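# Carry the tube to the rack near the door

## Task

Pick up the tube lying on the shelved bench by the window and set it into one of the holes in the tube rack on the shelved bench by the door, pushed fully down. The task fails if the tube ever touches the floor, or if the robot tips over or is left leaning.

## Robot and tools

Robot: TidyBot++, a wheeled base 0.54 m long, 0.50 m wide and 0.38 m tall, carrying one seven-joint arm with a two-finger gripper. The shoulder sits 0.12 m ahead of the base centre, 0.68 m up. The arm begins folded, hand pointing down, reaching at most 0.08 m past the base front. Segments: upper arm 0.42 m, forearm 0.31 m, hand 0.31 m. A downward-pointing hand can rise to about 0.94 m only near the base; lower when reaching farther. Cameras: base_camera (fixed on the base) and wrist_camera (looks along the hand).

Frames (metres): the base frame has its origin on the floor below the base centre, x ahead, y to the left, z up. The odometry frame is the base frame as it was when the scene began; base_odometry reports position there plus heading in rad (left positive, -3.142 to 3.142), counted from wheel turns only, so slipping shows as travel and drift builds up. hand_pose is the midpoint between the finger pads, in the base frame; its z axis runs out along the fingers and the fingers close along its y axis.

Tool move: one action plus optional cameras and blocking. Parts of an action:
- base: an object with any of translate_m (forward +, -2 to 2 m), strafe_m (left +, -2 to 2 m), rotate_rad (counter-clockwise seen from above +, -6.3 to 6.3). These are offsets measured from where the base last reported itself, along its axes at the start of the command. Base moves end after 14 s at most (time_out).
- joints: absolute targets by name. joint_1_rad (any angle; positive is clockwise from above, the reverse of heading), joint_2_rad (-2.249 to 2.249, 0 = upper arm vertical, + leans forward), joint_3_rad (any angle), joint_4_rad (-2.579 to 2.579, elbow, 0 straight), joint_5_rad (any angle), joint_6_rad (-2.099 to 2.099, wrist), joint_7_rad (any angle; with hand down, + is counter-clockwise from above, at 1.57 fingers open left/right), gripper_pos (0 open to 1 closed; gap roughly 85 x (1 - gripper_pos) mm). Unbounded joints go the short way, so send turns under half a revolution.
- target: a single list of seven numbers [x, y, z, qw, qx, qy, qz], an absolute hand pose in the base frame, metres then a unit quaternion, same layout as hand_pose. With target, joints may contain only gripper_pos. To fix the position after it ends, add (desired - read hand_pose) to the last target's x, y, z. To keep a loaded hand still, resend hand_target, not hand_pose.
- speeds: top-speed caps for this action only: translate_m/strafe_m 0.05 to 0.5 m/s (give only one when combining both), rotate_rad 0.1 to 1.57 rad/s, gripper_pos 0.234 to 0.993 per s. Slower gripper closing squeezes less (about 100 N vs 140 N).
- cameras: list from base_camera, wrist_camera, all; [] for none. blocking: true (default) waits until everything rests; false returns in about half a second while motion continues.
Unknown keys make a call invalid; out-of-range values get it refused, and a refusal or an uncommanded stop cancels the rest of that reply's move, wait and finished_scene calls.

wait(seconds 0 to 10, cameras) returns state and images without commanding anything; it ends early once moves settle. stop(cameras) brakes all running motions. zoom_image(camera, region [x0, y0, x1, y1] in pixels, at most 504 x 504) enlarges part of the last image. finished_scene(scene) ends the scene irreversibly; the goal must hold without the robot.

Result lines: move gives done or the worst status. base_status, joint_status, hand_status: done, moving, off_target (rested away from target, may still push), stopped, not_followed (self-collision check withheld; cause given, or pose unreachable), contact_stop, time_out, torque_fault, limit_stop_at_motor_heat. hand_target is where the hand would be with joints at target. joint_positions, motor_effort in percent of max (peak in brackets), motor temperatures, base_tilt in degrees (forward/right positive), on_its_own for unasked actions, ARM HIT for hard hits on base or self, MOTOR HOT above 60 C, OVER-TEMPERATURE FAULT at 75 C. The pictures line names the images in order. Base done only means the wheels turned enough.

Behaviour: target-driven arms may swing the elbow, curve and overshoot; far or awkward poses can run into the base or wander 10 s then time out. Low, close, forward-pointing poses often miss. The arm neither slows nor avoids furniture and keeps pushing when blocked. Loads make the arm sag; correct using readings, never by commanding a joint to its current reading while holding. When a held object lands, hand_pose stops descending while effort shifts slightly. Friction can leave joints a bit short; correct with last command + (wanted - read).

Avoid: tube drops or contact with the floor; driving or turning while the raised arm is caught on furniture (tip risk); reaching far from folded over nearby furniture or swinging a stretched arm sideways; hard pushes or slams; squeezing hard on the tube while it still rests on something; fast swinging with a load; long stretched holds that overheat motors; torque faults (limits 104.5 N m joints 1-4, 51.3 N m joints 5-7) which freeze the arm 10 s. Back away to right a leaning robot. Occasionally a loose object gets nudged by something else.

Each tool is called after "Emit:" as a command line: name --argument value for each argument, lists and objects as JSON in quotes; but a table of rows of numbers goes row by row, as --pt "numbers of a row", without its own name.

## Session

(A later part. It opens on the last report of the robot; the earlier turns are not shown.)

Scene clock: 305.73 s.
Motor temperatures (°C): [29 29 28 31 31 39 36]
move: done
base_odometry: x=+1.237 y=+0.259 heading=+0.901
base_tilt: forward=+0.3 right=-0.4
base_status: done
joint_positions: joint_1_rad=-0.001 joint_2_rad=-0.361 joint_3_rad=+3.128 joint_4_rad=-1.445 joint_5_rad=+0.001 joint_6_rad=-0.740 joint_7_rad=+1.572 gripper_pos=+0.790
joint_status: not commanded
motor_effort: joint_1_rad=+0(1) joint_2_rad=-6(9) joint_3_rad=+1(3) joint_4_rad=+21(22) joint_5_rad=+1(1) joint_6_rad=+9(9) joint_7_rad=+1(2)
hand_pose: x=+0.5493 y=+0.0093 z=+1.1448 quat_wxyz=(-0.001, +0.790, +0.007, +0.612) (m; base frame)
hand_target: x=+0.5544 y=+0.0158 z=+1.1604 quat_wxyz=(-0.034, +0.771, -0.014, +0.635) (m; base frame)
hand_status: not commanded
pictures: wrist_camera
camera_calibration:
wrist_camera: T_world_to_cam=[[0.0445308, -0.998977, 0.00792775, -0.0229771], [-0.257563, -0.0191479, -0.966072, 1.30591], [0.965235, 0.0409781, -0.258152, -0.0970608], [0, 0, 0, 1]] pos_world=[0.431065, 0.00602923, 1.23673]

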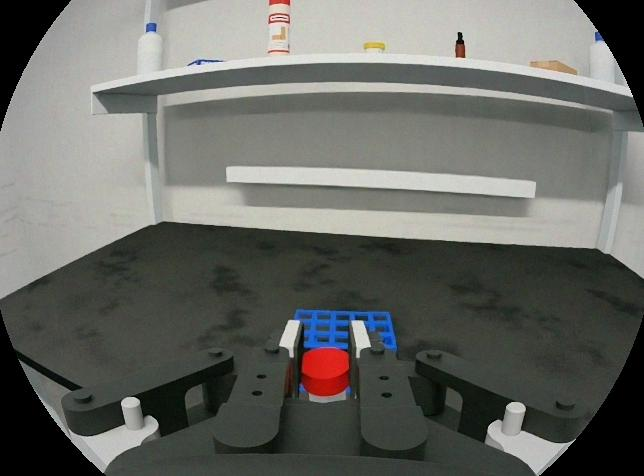

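Emit:
move --base '{"translate_m": 0.2565, "strafe_m": -0.013}' --speeds '{"translate_m": 0.15}' --cameras '["wrist_camera"]'

Scene clock: 333.93 s.
Motor temperatures (°C): [29 29 28 31 31 39 36]
move: done
base_odometry: x=+1.407 y=+0.452 heading=+0.901
base_tilt: forward=+0.3 right=-0.4
base_status: done
joint_positions: joint_1_rad=-0.001 joint_2_rad=-0.360 joint_3_rad=+3.128 joint_4_rad=-1.445 joint_5_rad=+0.001 joint_6_rad=-0.739 joint_7_rad=+1.572 gripper_pos=+0.790
joint_status: not commanded
motor_effort: joint_1_rad=+0(1) joint_2_rad=-6(10) joint_3_rad=+0(2) joint_4_rad=+21(23) joint_5_rad=+1(1) joint_6_rad=+9(10) joint_7_rad=+1(1)
hand_pose: x=+0.5499 y=+0.0093 z=+1.1441 quat_wxyz=(-0.001, +0.791, +0.007, +0.612) (m; base frame)
hand_target: x=+0.5544 y=+0.0158 z=+1.1604 quat_wxyz=(-0.034, +0.771, -0.014, +0.635) (m; base frame)
hand_status: not commanded
pictures: wrist_camera
camera_calibration:
wrist_camera: T_world_to_cam=[[0.0445145, -0.998978, 0.00778044, -0.0228148], [-0.258668, -0.0190481, -0.965778, 1.30563], [0.96494, 0.0409785, -0.259252, -0.0964076], [0, 0, 0, 1]] pos_world=[0.431769, 0.00602893, 1.23613]

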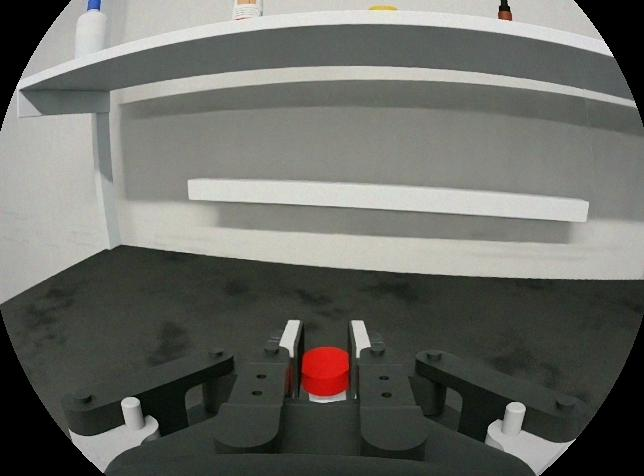

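Emit:
move --joints '{"joint_2_rad": -0.417, "joint_4_rad": -1.650, "joint_6_rad": -0.522}' --cameras '["wrist_camera"]'

Emit:
zoom_image --camera "wrist_camera" --region '[230, 300, 490, 440]'

Scene clock: 343.63 s.
Motor temperatures (°C): [29 29 28 31 31 39 36]
move: done
base_odometry: x=+1.407 y=+0.452 heading=+0.901
base_tilt: forward=+0.4 right=-0.4
base_status: not commanded
joint_positions: joint_1_rad=-0.001 joint_2_rad=-0.425 joint_3_rad=+3.128 joint_4_rad=-1.613 joint_5_rad=+0.001 joint_6_rad=-0.575 joint_7_rad=+1.572 gripper_pos=+0.790
joint_status: all done
motor_effort: joint_1_rad=+0(1) joint_2_rad=-2(7) joint_3_rad=+0(1) joint_4_rad=+18(23) joint_5_rad=+0(1) joint_6_rad=+5(9) joint_7_rad=+1(1)
hand_pose: x=+0.5426 y=+0.0093 z=+1.1227 quat_wxyz=(-0.001, +0.772, +0.008, +0.636) (m; base frame)
hand_target: x=+0.5509 y=+0.0142 z=+1.1137 quat_wxyz=(-0.033, +0.769, -0.017, +0.638) (m; base frame)
hand_status: not commanded
pictures: wrist_camera
camera_calibration:
wrist_camera: T_world_to_cam=[[0.0440753, -0.998972, 0.0105531, -0.0250888], [-0.199452, -0.0191497, -0.97972, 1.26656], [0.978916, 0.0410767, -0.200091, -0.1689], [0, 0, 0, 1]] pos_world=[0.419063, 0.00612901, 1.20734]

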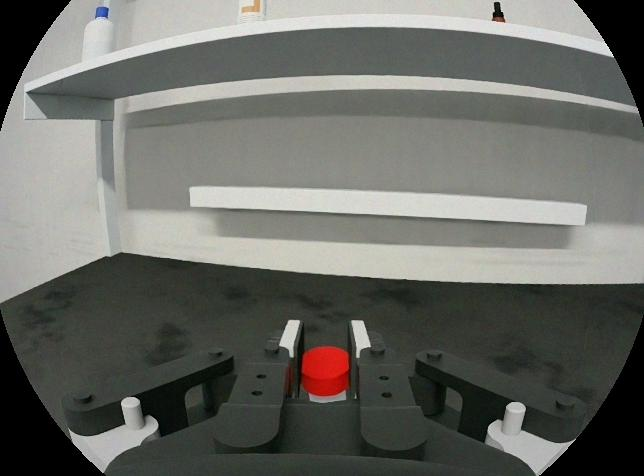

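Scaled by 1.938.

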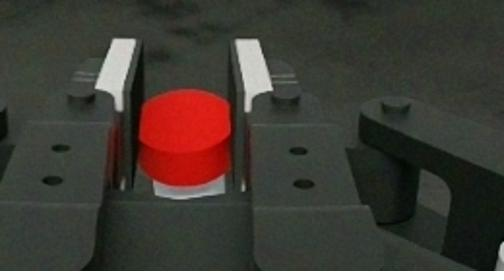

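Emit:
move --joints '{"joint_2_rad": -0.380, "joint_4_rad": -1.50, "joint_6_rad": -0.63}' --cameras '["wrist_camera"]'

Emit:
zoom_image --camera "wrist_camera" --region '[280, 320, 372, 410]'

Scene clock: 362.03 s.
Motor temperatures (°C): [29 29 28 31 31 39 36]
move: done
base_odometry: x=+1.407 y=+0.452 heading=+0.901
base_tilt: forward=+0.4 right=-0.4
base_status: not commanded
joint_positions: joint_1_rad=-0.001 joint_2_rad=-0.388 joint_3_rad=+3.128 joint_4_rad=-1.503 joint_5_rad=+0.001 joint_6_rad=-0.580 joint_7_rad=+1.572 gripper_pos=+0.790
joint_status: all done
motor_effort: joint_1_rad=+0(0) joint_2_rad=-5(7) joint_3_rad=+0(1) joint_4_rad=+22(24) joint_5_rad=+1(1) joint_6_rad=+9(10) joint_7_rad=+0(1)
hand_pose: x=+0.5508 y=+0.0096 z=+1.1711 quat_wxyz=(-0.002, +0.750, +0.007, +0.662) (m; base frame)
hand_target: x=+0.5519 y=+0.0154 z=+1.1541 quat_wxyz=(-0.034, +0.767, -0.015, +0.640) (m; base frame)
hand_status: not commanded
pictures: wrist_camera
camera_calibration:
wrist_camera: T_world_to_cam=[[0.0438677, -0.998963, 0.0121651, -0.0275549], [-0.131578, -0.0178479, -0.991145, 1.29168], [0.990335, 0.0418786, -0.132225, -0.253017], [0, 0, 0, 1]] pos_world=[0.421737, 0.00612335, 1.24712]

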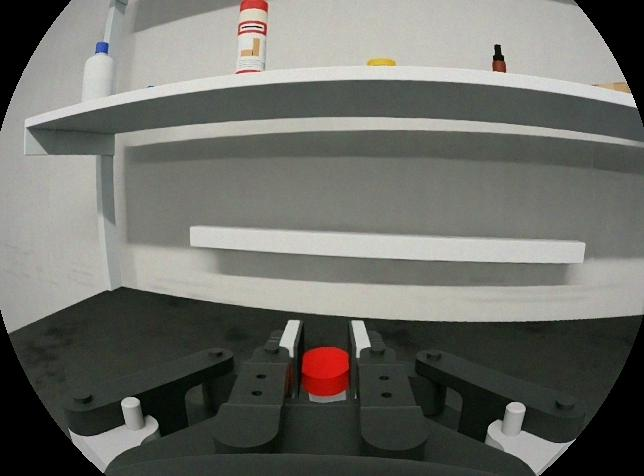

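Scaled by 5.478.

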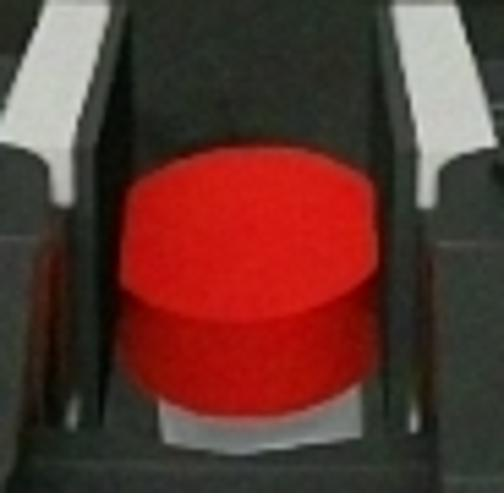

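Emit:
move --joints '{"joint_2_rad": -0.386, "joint_4_rad": -1.444, "joint_6_rad": -0.95, "joint_7_rad": 1.48}' --cameras '[]'

Emit:
move --joints '{"joint_2_rad": -0.386, "joint_4_rad": -1.444, "joint_6_rad": -0.728}' --cameras '["wrist_camera"]'

Emit:
zoom_image --camera "wrist_camera" --region '[280, 320, 372, 410]'

Scene clock: 398.70 s.
Motor temperatures (°C): [29 29 28 31 31 39 36]
move: done
base_odometry: x=+1.407 y=+0.452 heading=+0.901
base_tilt: forward=+0.3 right=-0.4
base_status: not commanded
joint_positions: joint_1_rad=-0.001 joint_2_rad=-0.388 joint_3_rad=+3.128 joint_4_rad=-1.448 joint_5_rad=+0.001 joint_6_rad=-0.883 joint_7_rad=+1.522 gripper_pos=+0.790
joint_status: all done
motor_effort: joint_1_rad=+0(0) joint_2_rad=-5(6) joint_3_rad=+0(1) joint_4_rad=+21(23) joint_5_rad=+0(1) joint_6_rad=+8(11) joint_7_rad=+1(2)
hand_pose: x=+0.5239 y=+0.0088 z=+1.1113 quat_wxyz=(-0.015, +0.826, -0.013, +0.563) (m; base frame)
hand_target: x=+0.5161 y=+0.0175 z=+1.0941 quat_wxyz=(-0.045, +0.843, -0.034, +0.535) (m; base frame)
hand_status: not commanded
pictures: none
No camera images: "cameras" was empty.

Scene clock: 399.43 s.
Motor temperatures (°C): [29 29 28 31 31 39 36]
move: done
base_odometry: x=+1.407 y=+0.452 heading=+0.901
base_tilt: forward=+0.3 right=-0.4
base_status: not commanded
joint_positions: joint_1_rad=-0.001 joint_2_rad=-0.388 joint_3_rad=+3.128 joint_4_rad=-1.440 joint_5_rad=+0.001 joint_6_rad=-0.736 joint_7_rad=+1.522 gripper_pos=+0.790
joint_status: all done
motor_effort: joint_1_rad=+0(0) joint_2_rad=-5(6) joint_3_rad=+0(0) joint_4_rad=+20(23) joint_5_rad=+0(1) joint_6_rad=+9(10) joint_7_rad=+1(1)
hand_pose: x=+0.5367 y=+0.0093 z=+1.1600 quat_wxyz=(-0.017, +0.779, -0.012, +0.626) (m; base frame)
hand_target: x=+0.5383 y=+0.0162 z=+1.1594 quat_wxyz=(-0.050, +0.778, -0.033, +0.625) (m; base frame)
hand_status: not commanded
pictures: wrist_camera
camera_calibration:
wrist_camera: T_world_to_cam=[[0.0334791, -0.998654, -0.0396233, 0.0386066], [-0.223668, 0.0311535, -0.974167, 1.30809], [0.97409, 0.0414767, -0.222324, -0.127249], [0, 0, 0, 1]] pos_world=[0.415237, 0.00308084, 1.24754]

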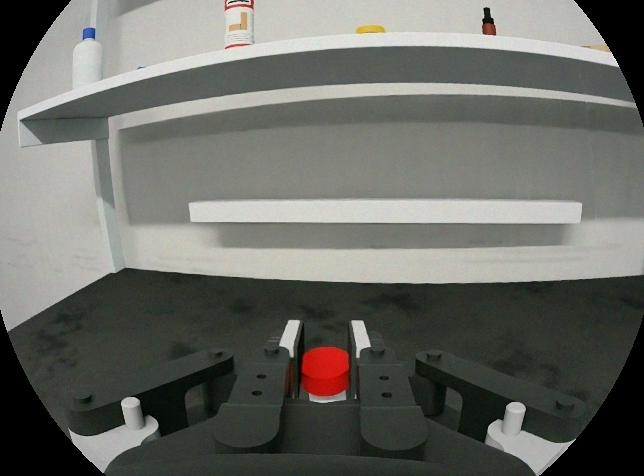

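Scaled by 5.478.

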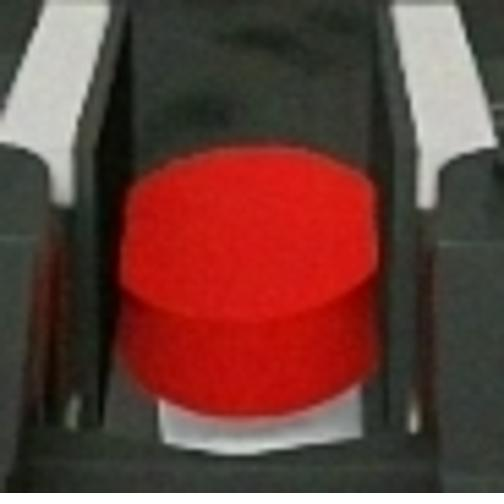

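Emit:
move --joints '{"joint_2_rad": -0.413, "joint_4_rad": -1.547}' --cameras '[]'

Scene clock: 409.27 s.
Motor temperatures (°C): [29 29 28 31 31 39 36]
move: done
base_odometry: x=+1.407 y=+0.452 heading=+0.901
base_tilt: forward=+0.3 right=-0.4
base_status: not commanded
joint_positions: joint_1_rad=-0.001 joint_2_rad=-0.413 joint_3_rad=+3.128 joint_4_rad=-1.524 joint_5_rad=+0.001 joint_6_rad=-0.730 joint_7_rad=+1.522 gripper_pos=+0.790
joint_status: all done
motor_effort: joint_1_rad=+0(0) joint_2_rad=-4(6) joint_3_rad=+0(1) joint_4_rad=+19(22) joint_5_rad=+0(1) joint_6_rad=+6(9) joint_7_rad=+1(1)
hand_pose: x=+0.5316 y=+0.0091 z=+1.1234 quat_wxyz=(-0.016, +0.796, -0.012, +0.605) (m; base frame)
hand_target: x=+0.5328 y=+0.0160 z=+1.1109 quat_wxyz=(-0.048, +0.801, -0.035, +0.595) (m; base frame)
hand_status: not commanded
pictures: none
No camera images: "cameras" was empty.

Emit:
move --joints '{"joint_2_rad": -0.374, "joint_4_rad": -1.462}' --cameras '[]'

Emit:
move --joints '{"joint_2_rad": -0.404, "joint_4_rad": -1.57, "joint_6_rad": -0.71}' --cameras '["wrist_camera"]'

Scene clock: 423.23 s.
Motor temperatures (°C): [29 28 28 31 31 39 36]
move: done
base_odometry: x=+1.407 y=+0.452 heading=+0.901
base_tilt: forward=+0.3 right=-0.5
base_status: not commanded
joint_positions: joint_1_rad=-0.001 joint_2_rad=-0.381 joint_3_rad=+3.128 joint_4_rad=-1.467 joint_5_rad=+0.001 joint_6_rad=-0.730 joint_7_rad=+1.522 gripper_pos=+0.790
joint_status: all done
motor_effort: joint_1_rad=+0(0) joint_2_rad=-6(7) joint_3_rad=+0(1) joint_4_rad=+21(23) joint_5_rad=+0(1) joint_6_rad=+8(10) joint_7_rad=+1(2)
hand_pose: x=+0.5424 y=+0.0092 z=+1.1435 quat_wxyz=(-0.017, +0.788, -0.012, +0.615) (m; base frame)
hand_target: x=+0.5454 y=+0.0162 z=+1.1439 quat_wxyz=(-0.049, +0.787, -0.034, +0.613) (m; base frame)
hand_status: not commanded
pictures: none
No camera images: "cameras" was empty.

Scene clock: 424.17 s.
Motor temperatures (°C): [29 28 28 31 31 39 36]
move: done
base_odometry: x=+1.407 y=+0.452 heading=+0.901
base_tilt: forward=+0.3 right=-0.4
base_status: not commanded
joint_positions: joint_1_rad=-0.001 joint_2_rad=-0.395 joint_3_rad=+3.128 joint_4_rad=-1.561 joint_5_rad=+0.001 joint_6_rad=-0.730 joint_7_rad=+1.522 gripper_pos=+0.790
joint_status: all done
motor_effort: joint_1_rad=+0(0) joint_2_rad=-5(7) joint_3_rad=+0(0) joint_4_rad=+21(24) joint_5_rad=+0(1) joint_6_rad=+8(9) joint_7_rad=+1(1)
hand_pose: x=+0.5409 y=+0.0090 z=+1.0942 quat_wxyz=(-0.015, +0.812, -0.013, +0.583) (m; base frame)
hand_target: x=+0.5391 y=+0.0158 z=+1.0990 quat_wxyz=(-0.048, +0.805, -0.035, +0.590) (m; base frame)
hand_status: not commanded
pictures: wrist_camera
camera_calibration:
wrist_camera: T_world_to_cam=[[0.0284649, -0.998734, -0.0414628, 0.0402743], [-0.327903, 0.0298549, -0.94424, 1.2686], [0.944283, 0.0404734, -0.326638, -0.0157534], [0, 0, 0, 1]] pos_world=[0.429708, 0.0029869, 1.19439]

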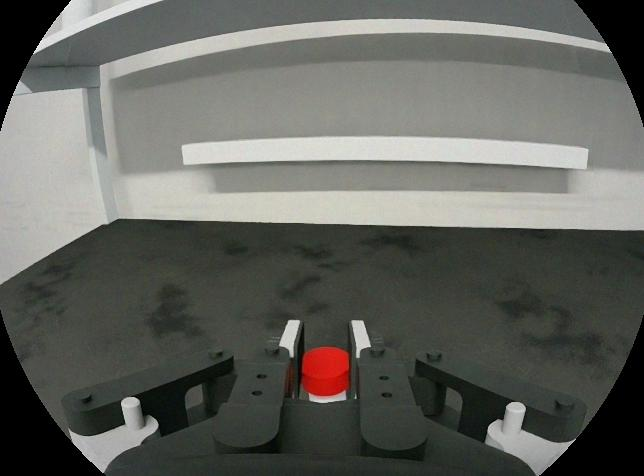

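Emit:
move --joints '{"joint_2_rad": -0.425, "joint_4_rad": -1.65, "joint_6_rad": -0.575}' --cameras '[]'

Emit:
move --joints '{"joint_2_rad": -0.439, "joint_4_rad": -1.72, "joint_6_rad": -0.52}' --cameras '["wrist_camera"]'

Emit:
zoom_image --camera "wrist_camera" --region '[230, 300, 490, 440]'

Scene clock: 430.60 s.
Motor temperatures (°C): [29 28 28 31 31 39 36]
move: done
base_odometry: x=+1.407 y=+0.452 heading=+0.901
base_tilt: forward=+0.3 right=-0.4
base_status: not commanded
joint_positions: joint_1_rad=-0.001 joint_2_rad=-0.415 joint_3_rad=+3.128 joint_4_rad=-1.638 joint_5_rad=+0.001 joint_6_rad=-0.643 joint_7_rad=+1.522 gripper_pos=+0.790
joint_status: all done
motor_effort: joint_1_rad=+0(0) joint_2_rad=-5(6) joint_3_rad=+0(1) joint_4_rad=+22(23) joint_5_rad=+0(1) joint_6_rad=+9(10) joint_7_rad=+1(1)
hand_pose: x=+0.5424 y=+0.0090 z=+1.0832 quat_wxyz=(-0.016, +0.803, -0.012, +0.595) (m; base frame)
hand_target: x=+0.5441 y=+0.0146 z=+1.1010 quat_wxyz=(-0.049, +0.782, -0.036, +0.620) (m; base frame)
hand_status: not commanded
pictures: none
No camera images: "cameras" was empty.

Scene clock: 431.40 s.
Motor temperatures (°C): [29 28 28 31 31 39 36]
move: done
base_odometry: x=+1.407 y=+0.452 heading=+0.901
base_tilt: forward=+0.3 right=-0.4
base_status: not commanded
joint_positions: joint_1_rad=-0.001 joint_2_rad=-0.432 joint_3_rad=+3.128 joint_4_rad=-1.704 joint_5_rad=+0.001 joint_6_rad=-0.589 joint_7_rad=+1.522 gripper_pos=+0.790
joint_status: all done
motor_effort: joint_1_rad=+0(0) joint_2_rad=-5(6) joint_3_rad=+0(1) joint_4_rad=+22(23) joint_5_rad=+0(1) joint_6_rad=+9(9) joint_7_rad=+1(1)
hand_pose: x=+0.5413 y=+0.0090 z=+1.0673 quat_wxyz=(-0.016, +0.802, -0.012, +0.597) (m; base frame)
hand_target: x=+0.5442 y=+0.0140 z=+1.0815 quat_wxyz=(-0.048, +0.783, -0.037, +0.619) (m; base frame)
hand_status: not commanded
pictures: wrist_camera
camera_calibration:
wrist_camera: T_world_to_cam=[[0.0300364, -0.998733, -0.0403657, 0.0371334], [-0.294335, 0.0297558, -0.955239, 1.23684], [0.95523, 0.040573, -0.293068, -0.0666395], [0, 0, 0, 1]] pos_world=[0.426585, 0.00298696, 1.16345]

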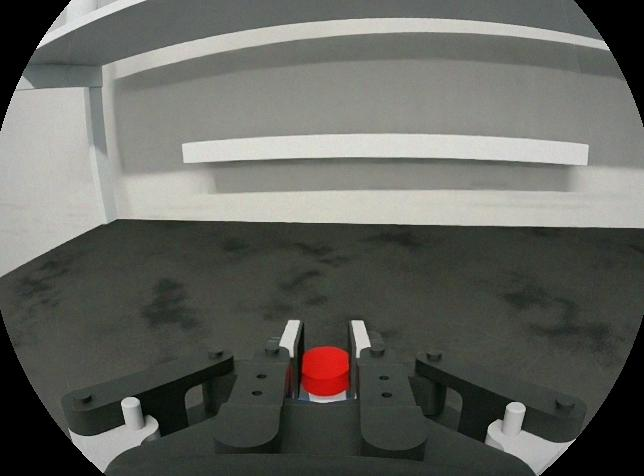

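Scaled by 1.938.

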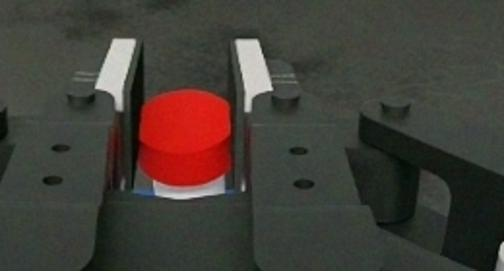

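Emit:
move --joints '{"joint_2_rad": -0.446, "joint_4_rad": -1.765, "joint_6_rad": -0.475}' --cameras '[]'

Emit:
move --joints '{"joint_2_rad": -0.451, "joint_4_rad": -1.80, "joint_6_rad": -0.442}' --cameras '["wrist_camera"]'

Emit:
zoom_image --camera "wrist_camera" --region '[230, 300, 490, 440]'

Scene clock: 437.63 s.
Motor temperatures (°C): [29 28 28 31 31 39 36]
move: done
base_odometry: x=+1.407 y=+0.452 heading=+0.901
base_tilt: forward=+0.4 right=-0.4
base_status: not commanded
joint_positions: joint_1_rad=-0.001 joint_2_rad=-0.442 joint_3_rad=+3.128 joint_4_rad=-1.750 joint_5_rad=+0.001 joint_6_rad=-0.542 joint_7_rad=+1.522 gripper_pos=+0.790
joint_status: all done
motor_effort: joint_1_rad=+0(0) joint_2_rad=-4(5) joint_3_rad=+0(1) joint_4_rad=+22(23) joint_5_rad=+0(1) joint_6_rad=+7(9) joint_7_rad=+1(1)
hand_pose: x=+0.5417 y=+0.0090 z=+1.0580 quat_wxyz=(-0.016, +0.799, -0.012, +0.602) (m; base frame)
hand_target: x=+0.5453 y=+0.0134 z=+1.0708 quat_wxyz=(-0.048, +0.780, -0.038, +0.622) (m; base frame)
hand_status: not commanded
pictures: none
No camera images: "cameras" was empty.

Scene clock: 438.30 s.
Motor temperatures (°C): [29 28 28 31 31 39 36]
move: done
base_odometry: x=+1.407 y=+0.452 heading=+0.901
base_tilt: forward=+0.3 right=-0.4
base_status: not commanded
joint_positions: joint_1_rad=-0.001 joint_2_rad=-0.447 joint_3_rad=+3.128 joint_4_rad=-1.781 joint_5_rad=+0.001 joint_6_rad=-0.505 joint_7_rad=+1.522 gripper_pos=+0.790
joint_status: all done
motor_effort: joint_1_rad=+0(0) joint_2_rad=-4(5) joint_3_rad=+0(1) joint_4_rad=+22(23) joint_5_rad=+0(1) joint_6_rad=+9(9) joint_7_rad=+1(1)
hand_pose: x=+0.5426 y=+0.0090 z=+1.0523 quat_wxyz=(-0.016, +0.795, -0.012, +0.606) (m; base frame)
hand_target: x=+0.5458 y=+0.0130 z=+1.0617 quat_wxyz=(-0.048, +0.779, -0.039, +0.623) (m; base frame)
hand_status: not commanded
pictures: wrist_camera
camera_calibration:
wrist_camera: T_world_to_cam=[[0.0311144, -0.998725, -0.0397431, 0.0352762], [-0.273161, 0.029752, -0.961508, 1.21803], [0.961465, 0.040773, -0.271887, -0.0979633], [0, 0, 0, 1]] pos_world=[0.425809, 0.00298652, 1.14592]

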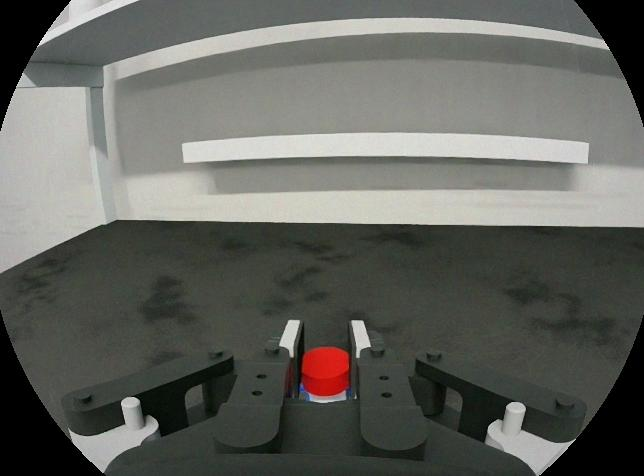

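Scaled by 1.938.

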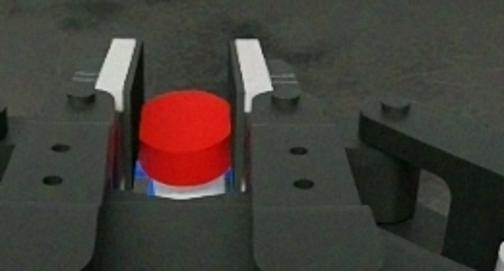

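Emit:
move --joints '{"joint_1_rad":0.0,"joint_2_rad":-0.455,"joint_3_rad":3.13,"joint_4_rad":-1.825,"joint_5_rad":-0.04,"joint_6_rad":-0.417,"joint_7_rad":1.48}'

Scene clock: 455.50 s.
Motor temperatures (°C): [29 28 28 31 31 39 36]
move: done
base_odometry: x=+1.407 y=+0.452 heading=+0.901
base_tilt: forward=+0.3 right=-0.4
base_status: not commanded
joint_positions: joint_1_rad=-0.001 joint_2_rad=-0.454 joint_3_rad=+3.128 joint_4_rad=-1.801 joint_5_rad=+0.001 joint_6_rad=-0.474 joint_7_rad=+1.522 gripper_pos=+0.790
joint_status: all done
motor_effort: joint_1_rad=+0(1) joint_2_rad=-3(5) joint_3_rad=+0(1) joint_4_rad=+20(21) joint_5_rad=+0(1) joint_6_rad=+7(8) joint_7_rad=+1(1)
hand_pose: x=+0.5424 y=+0.0090 z=+1.0521 quat_wxyz=(-0.016, +0.790, -0.012, +0.613) (m; base frame)
hand_target: x=+0.5459 y=+0.0127 z=+1.0557 quat_wxyz=(-0.047, +0.778, -0.039, +0.625) (m; base frame)
hand_status: not commanded
pictures: base_camera, wrist_camera
camera_calibration:
wrist_camera: T_world_to_cam=[[0.0318566, -0.998718, -0.0393357, 0.0344612], [-0.256793, 0.0298562, -0.966005, 1.21362], [0.965941, 0.0408748, -0.255513, -0.117503], [0, 0, 0, 1]] pos_world=[0.424052, 0.00298599, 1.14369]

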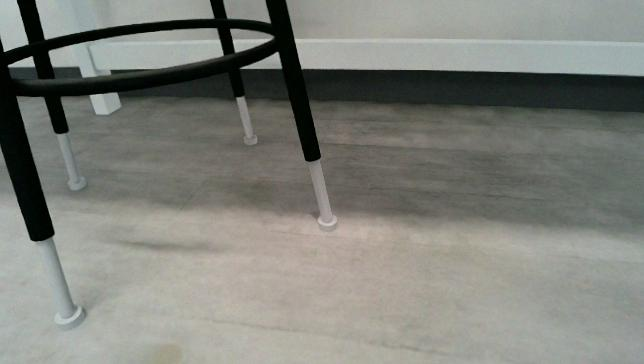

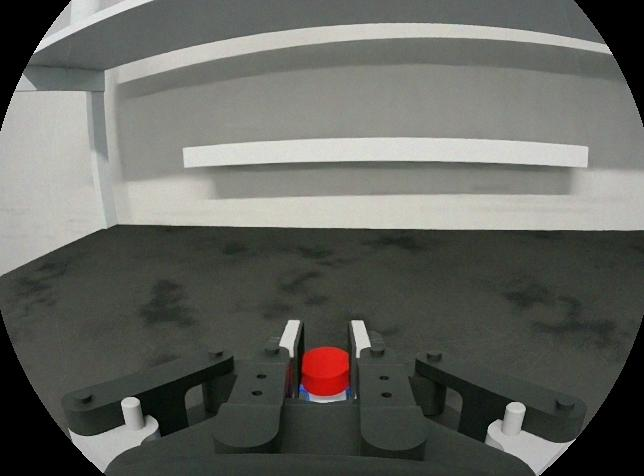

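Emit:
zoom_image --camera "wrist_camera" --region '[230, 300, 430, 440]'

Emit:
move --joints '{"joint_1_rad":0.0,"joint_2_rad":-0.458,"joint_3_rad":3.13,"joint_4_rad":-1.84,"joint_5_rad":-0.04,"joint_6_rad":-0.417,"joint_7_rad":1.48}' --cameras '["wrist_camera"]'

Emit:
zoom_image --camera "wrist_camera" --region '[230, 300, 430, 440]'

Scaled by 2.520.

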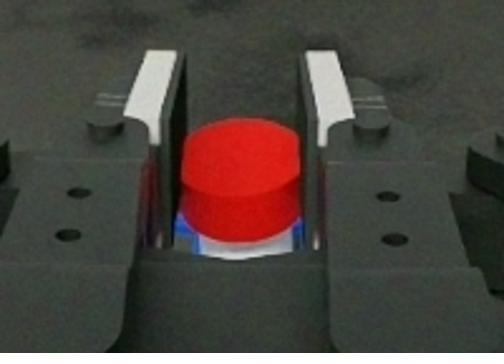

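Scene clock: 462.57 s.
Motor temperatures (°C): [29 28 28 31 31 39 36]
move: done
base_odometry: x=+1.407 y=+0.452 heading=+0.901
base_tilt: forward=+0.3 right=-0.4
base_status: not commanded
joint_positions: joint_1_rad=-0.001 joint_2_rad=-0.459 joint_3_rad=+3.128 joint_4_rad=-1.809 joint_5_rad=+0.001 joint_6_rad=-0.468 joint_7_rad=+1.522 gripper_pos=+0.790
joint_status: all done
motor_effort: joint_1_rad=+0(1) joint_2_rad=-2(3) joint_3_rad=+0(1) joint_4_rad=+20(21) joint_5_rad=+0(1) joint_6_rad=+7(7) joint_7_rad=+1(1)
hand_pose: x=+0.5408 y=+0.0090 z=+1.0520 quat_wxyz=(-0.016, +0.789, -0.012, +0.615) (m; base frame)
hand_target: x=+0.5447 y=+0.0127 z=+1.0478 quat_wxyz=(-0.047, +0.782, -0.039, +0.620) (m; base frame)
hand_status: not commanded
pictures: wrist_camera
camera_calibration:
wrist_camera: T_world_to_cam=[[0.0320491, -0.998718, -0.0391755, 0.0342372], [-0.252102, 0.0298508, -0.96724, 1.21194], [0.96717, 0.0408754, -0.250822, -0.121591], [0, 0, 0, 1]] pos_world=[0.422035, 0.002986, 1.14308]

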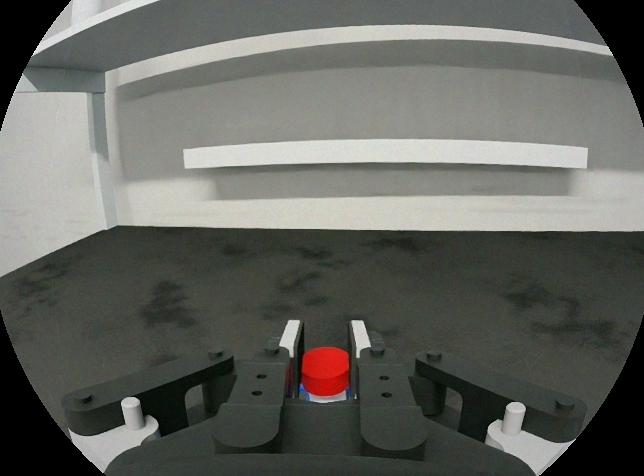

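Scaled by 2.520.

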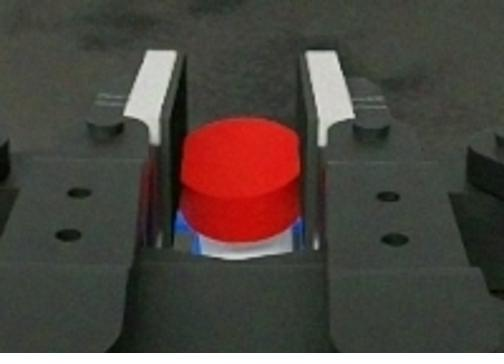

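Emit:
move --joints '{"joint_1_rad":0.0,"joint_2_rad":-0.454,"joint_3_rad":3.13,"joint_4_rad":-1.82,"joint_5_rad":-0.04,"joint_6_rad":-0.42,"joint_7_rad":1.48}' --cameras '[]'

Emit:
move --joints '{"gripper_pos":0.6}' --speeds '{"gripper_pos":0.234}' --cameras '["wrist_camera"]'

Emit:
zoom_image --camera "wrist_camera" --region '[230, 300, 430, 440]'

Scene clock: 467.23 s.
Motor temperatures (°C): [29 28 28 31 31 39 36]
move: done
base_odometry: x=+1.407 y=+0.452 heading=+0.901
base_tilt: forward=+0.3 right=-0.4
base_status: not commanded
joint_positions: joint_1_rad=-0.001 joint_2_rad=-0.459 joint_3_rad=+3.128 joint_4_rad=-1.808 joint_5_rad=+0.001 joint_6_rad=-0.468 joint_7_rad=+1.522 gripper_pos=+0.790
joint_status: all done
motor_effort: joint_1_rad=+0(1) joint_2_rad=-3(5) joint_3_rad=+0(1) joint_4_rad=+21(22) joint_5_rad=+0(1) joint_6_rad=+7(8) joint_7_rad=+1(1)
hand_pose: x=+0.5410 y=+0.0090 z=+1.0522 quat_wxyz=(-0.016, +0.788, -0.012, +0.615) (m; base frame)
hand_target: x=+0.5461 y=+0.0128 z=+1.0574 quat_wxyz=(-0.048, +0.778, -0.039, +0.625) (m; base frame)
hand_status: not commanded
pictures: none
No camera images: "cameras" was empty.

Scene clock: 468.73 s.
Motor temperatures (°C): [29 28 28 31 31 39 36]
move: done
base_odometry: x=+1.407 y=+0.452 heading=+0.901
base_tilt: forward=+0.3 right=-0.4
base_status: not commanded
joint_positions: joint_1_rad=-0.001 joint_2_rad=-0.459 joint_3_rad=+3.128 joint_4_rad=-1.809 joint_5_rad=+0.001 joint_6_rad=-0.468 joint_7_rad=+1.522 gripper_pos=+0.599
joint_status: all done
motor_effort: joint_1_rad=+0(0) joint_2_rad=-4(5) joint_3_rad=+0(1) joint_4_rad=+23(23) joint_5_rad=+1(1) joint_6_rad=+9(9) joint_7_rad=+1(1)
hand_pose: x=+0.5410 y=+0.0090 z=+1.0518 quat_wxyz=(-0.016, +0.789, -0.012, +0.614) (m; base frame)
hand_target: x=+0.5461 y=+0.0128 z=+1.0574 quat_wxyz=(-0.048, +0.778, -0.039, +0.625) (m; base frame)
hand_status: not commanded
pictures: wrist_camera
camera_calibration:
wrist_camera: T_world_to_cam=[[0.0320025, -0.998715, -0.0392913, 0.0343747], [-0.252597, 0.0299537, -0.967108, 1.21186], [0.967042, 0.0408747, -0.251313, -0.121221], [0, 0, 0, 1]] pos_world=[0.422237, 0.0029857, 1.14289]

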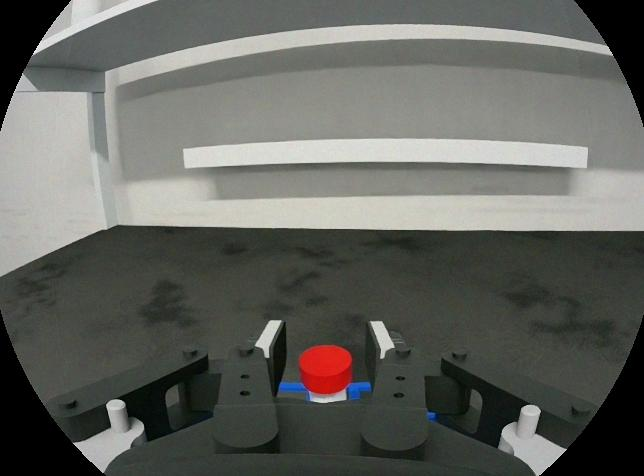

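Scaled by 2.520.

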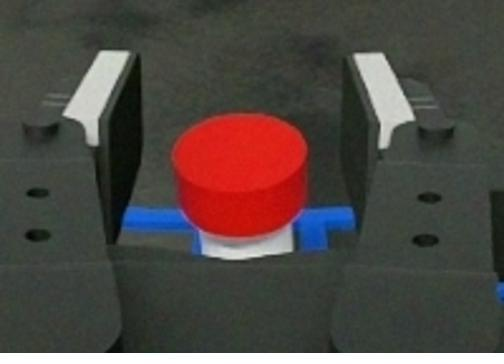

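Released. Open more, then raise.

Emit:
move --joints '{"gripper_pos":0.35}' --speeds '{"gripper_pos":0.4}' --cameras '[]'

Emit:
move --joints '{"joint_1_rad":0.0,"joint_2_rad":-0.425,"joint_3_rad":3.13,"joint_4_rad":-1.65,"joint_5_rad":-0.04,"joint_6_rad":-0.575,"joint_7_rad":1.48}' --cameras '["wrist_camera"]'

Emit:
zoom_image --camera "wrist_camera" --region '[230, 270, 430, 450]'

Scene clock: 473.97 s.
Motor temperatures (°C): [29 28 28 31 31 39 36]
move: done
base_odometry: x=+1.407 y=+0.452 heading=+0.901
base_tilt: forward=+0.3 right=-0.4
base_status: not commanded
joint_positions: joint_1_rad=-0.001 joint_2_rad=-0.459 joint_3_rad=+3.128 joint_4_rad=-1.809 joint_5_rad=+0.001 joint_6_rad=-0.468 joint_7_rad=+1.522 gripper_pos=+0.351
joint_status: all done
motor_effort: joint_1_rad=+0(0) joint_2_rad=-4(5) joint_3_rad=+0(1) joint_4_rad=+22(23) joint_5_rad=+0(1) joint_6_rad=+9(10) joint_7_rad=+1(1)
hand_pose: x=+0.5410 y=+0.0090 z=+1.0518 quat_wxyz=(-0.016, +0.789, -0.012, +0.614) (m; base frame)
hand_target: x=+0.5461 y=+0.0128 z=+1.0574 quat_wxyz=(-0.048, +0.778, -0.039, +0.625) (m; base frame)
hand_status: not commanded
pictures: none
No camera images: "cameras" was empty.

Scene clock: 475.07 s.
Motor temperatures (°C): [29 28 28 31 31 39 36]
move: done
base_odometry: x=+1.407 y=+0.452 heading=+0.901
base_tilt: forward=+0.3 right=-0.4
base_status: not commanded
joint_positions: joint_1_rad=-0.001 joint_2_rad=-0.439 joint_3_rad=+3.128 joint_4_rad=-1.652 joint_5_rad=+0.001 joint_6_rad=-0.502 joint_7_rad=+1.522 gripper_pos=+0.351
joint_status: all done
motor_effort: joint_1_rad=+0(1) joint_2_rad=-5(6) joint_3_rad=+0(2) joint_4_rad=+22(25) joint_5_rad=+0(1) joint_6_rad=+9(10) joint_7_rad=+1(2)
hand_pose: x=+0.5427 y=+0.0094 z=+1.1278 quat_wxyz=(-0.018, +0.756, -0.011, +0.654) (m; base frame)
hand_target: x=+0.5441 y=+0.0146 z=+1.1010 quat_wxyz=(-0.049, +0.782, -0.036, +0.620) (m; base frame)
hand_status: not commanded
pictures: wrist_camera
camera_calibration:
wrist_camera: T_world_to_cam=[[0.0366308, -0.998631, -0.0373503, 0.0330148], [-0.15243, 0.0313545, -0.987817, 1.25473], [0.987635, 0.0418779, -0.151073, -0.228071], [0, 0, 0, 1]] pos_world=[0.415299, 0.00317935, 1.20622]

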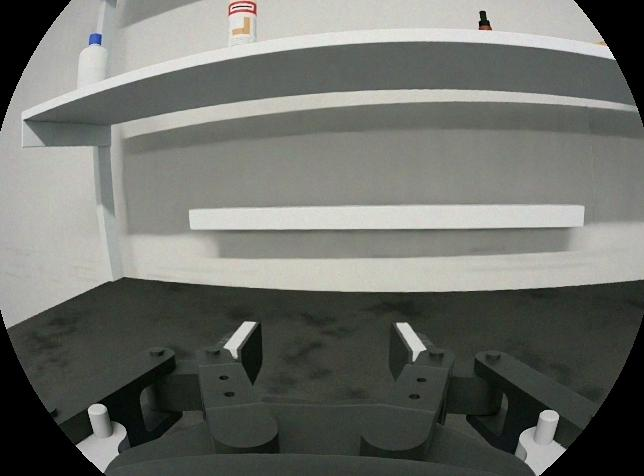

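Scaled by 2.520.

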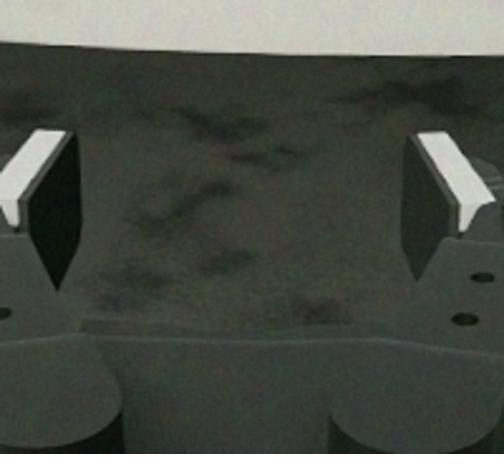

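Emit:
move --joints '{"joint_1_rad":0.0,"joint_2_rad":-0.386,"joint_3_rad":3.13,"joint_4_rad":-1.444,"joint_5_rad":-0.04,"joint_6_rad":-0.85,"joint_7_rad":1.48}' --cameras '["wrist_camera"]'

Emit:
move --base '{"translate_m":-0.28}' --joints '{"joint_6_rad":-1.1}' --cameras '["wrist_camera"]'

Scene clock: 484.10 s.
Motor temperatures (°C): [29 28 28 31 31 39 36]
move: done
base_odometry: x=+1.407 y=+0.452 heading=+0.901
base_tilt: forward=+0.3 right=-0.4
base_status: not commanded
joint_positions: joint_1_rad=-0.001 joint_2_rad=-0.399 joint_3_rad=+3.128 joint_4_rad=-1.449 joint_5_rad=+0.001 joint_6_rad=-0.771 joint_7_rad=+1.522 gripper_pos=+0.351
joint_status: all done
motor_effort: joint_1_rad=+0(1) joint_2_rad=-5(6) joint_3_rad=+0(1) joint_4_rad=+21(24) joint_5_rad=+1(1) joint_6_rad=+8(10) joint_7_rad=+1(2)
hand_pose: x=+0.5294 y=+0.0091 z=+1.1487 quat_wxyz=(-0.016, +0.790, -0.012, +0.613) (m; base frame)
hand_target: x=+0.5279 y=+0.0170 z=+1.1229 quat_wxyz=(-0.047, +0.815, -0.033, +0.577) (m; base frame)
hand_status: not commanded
pictures: wrist_camera
camera_calibration:
wrist_camera: T_world_to_cam=[[0.0318584, -0.998683, -0.0402274, 0.0397764], [-0.255929, 0.030755, -0.966206, 1.30336], [0.96617, 0.0410772, -0.254612, -0.0814018], [0, 0, 0, 1]] pos_world=[0.410949, 0.00298291, 1.24019]

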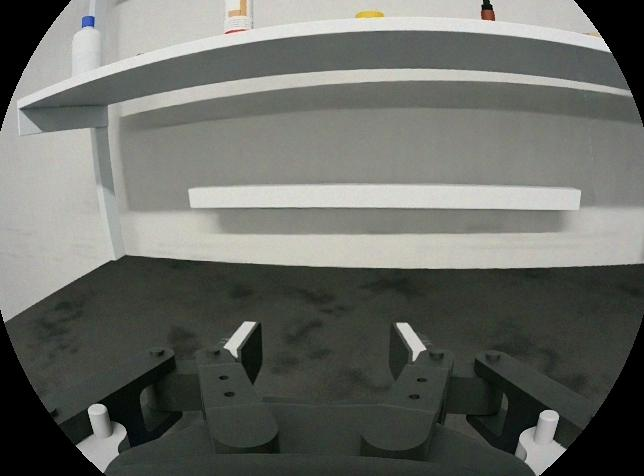

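Scene clock: 486.07 s.
Motor temperatures (°C): [29 28 28 31 31 39 36]
move: done
base_odometry: x=+1.233 y=+0.232 heading=+0.901
base_tilt: forward=+0.3 right=-0.4
base_status: done
joint_positions: joint_1_rad=-0.001 joint_2_rad=-0.393 joint_3_rad=+3.128 joint_4_rad=-1.444 joint_5_rad=+0.001 joint_6_rad=-1.035 joint_7_rad=+1.522 gripper_pos=+0.351
joint_status: all done
motor_effort: joint_1_rad=+0(1) joint_2_rad=-4(8) joint_3_rad=+0(2) joint_4_rad=+20(23) joint_5_rad=+0(1) joint_6_rad=+8(10) joint_7_rad=+1(1)
hand_pose: x=+0.5011 y=+0.0083 z=+1.0734 quat_wxyz=(-0.013, +0.864, -0.014, +0.504) (m; base frame)
hand_target: x=+0.4933 y=+0.0181 z=+1.0535 quat_wxyz=(-0.042, +0.881, -0.034, +0.471) (m; base frame)
hand_status: not commanded
pictures: wrist_camera
camera_calibration:
wrist_camera: T_world_to_cam=[[0.019074, -0.998851, -0.0439534, 0.04728], [-0.499593, 0.028558, -0.865789, 1.23769], [0.86605, 0.0384729, -0.498475, 0.238731], [0, 0, 0, 1]] pos_world=[0.410684, 0.00269523, 1.19265]

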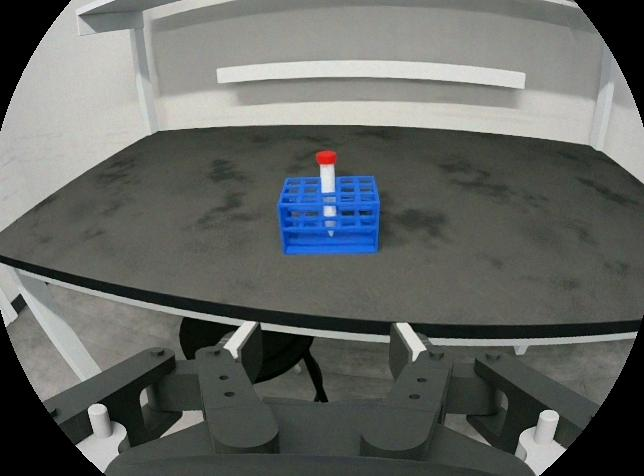

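Emit:
zoom_image --camera "wrist_camera" --region '[260, 140, 400, 270]'

Scaled by 3.600.

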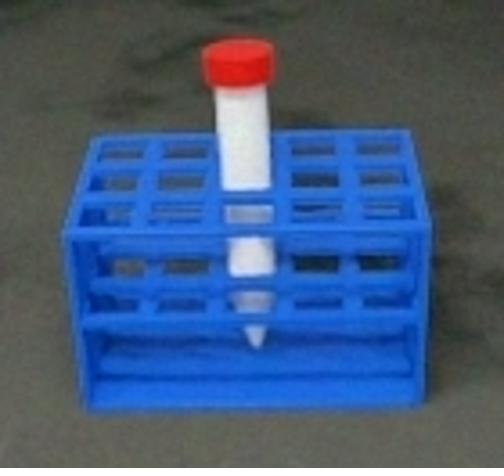

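Emit:
finished_scene --scene 2

The scene is finished: the task was done.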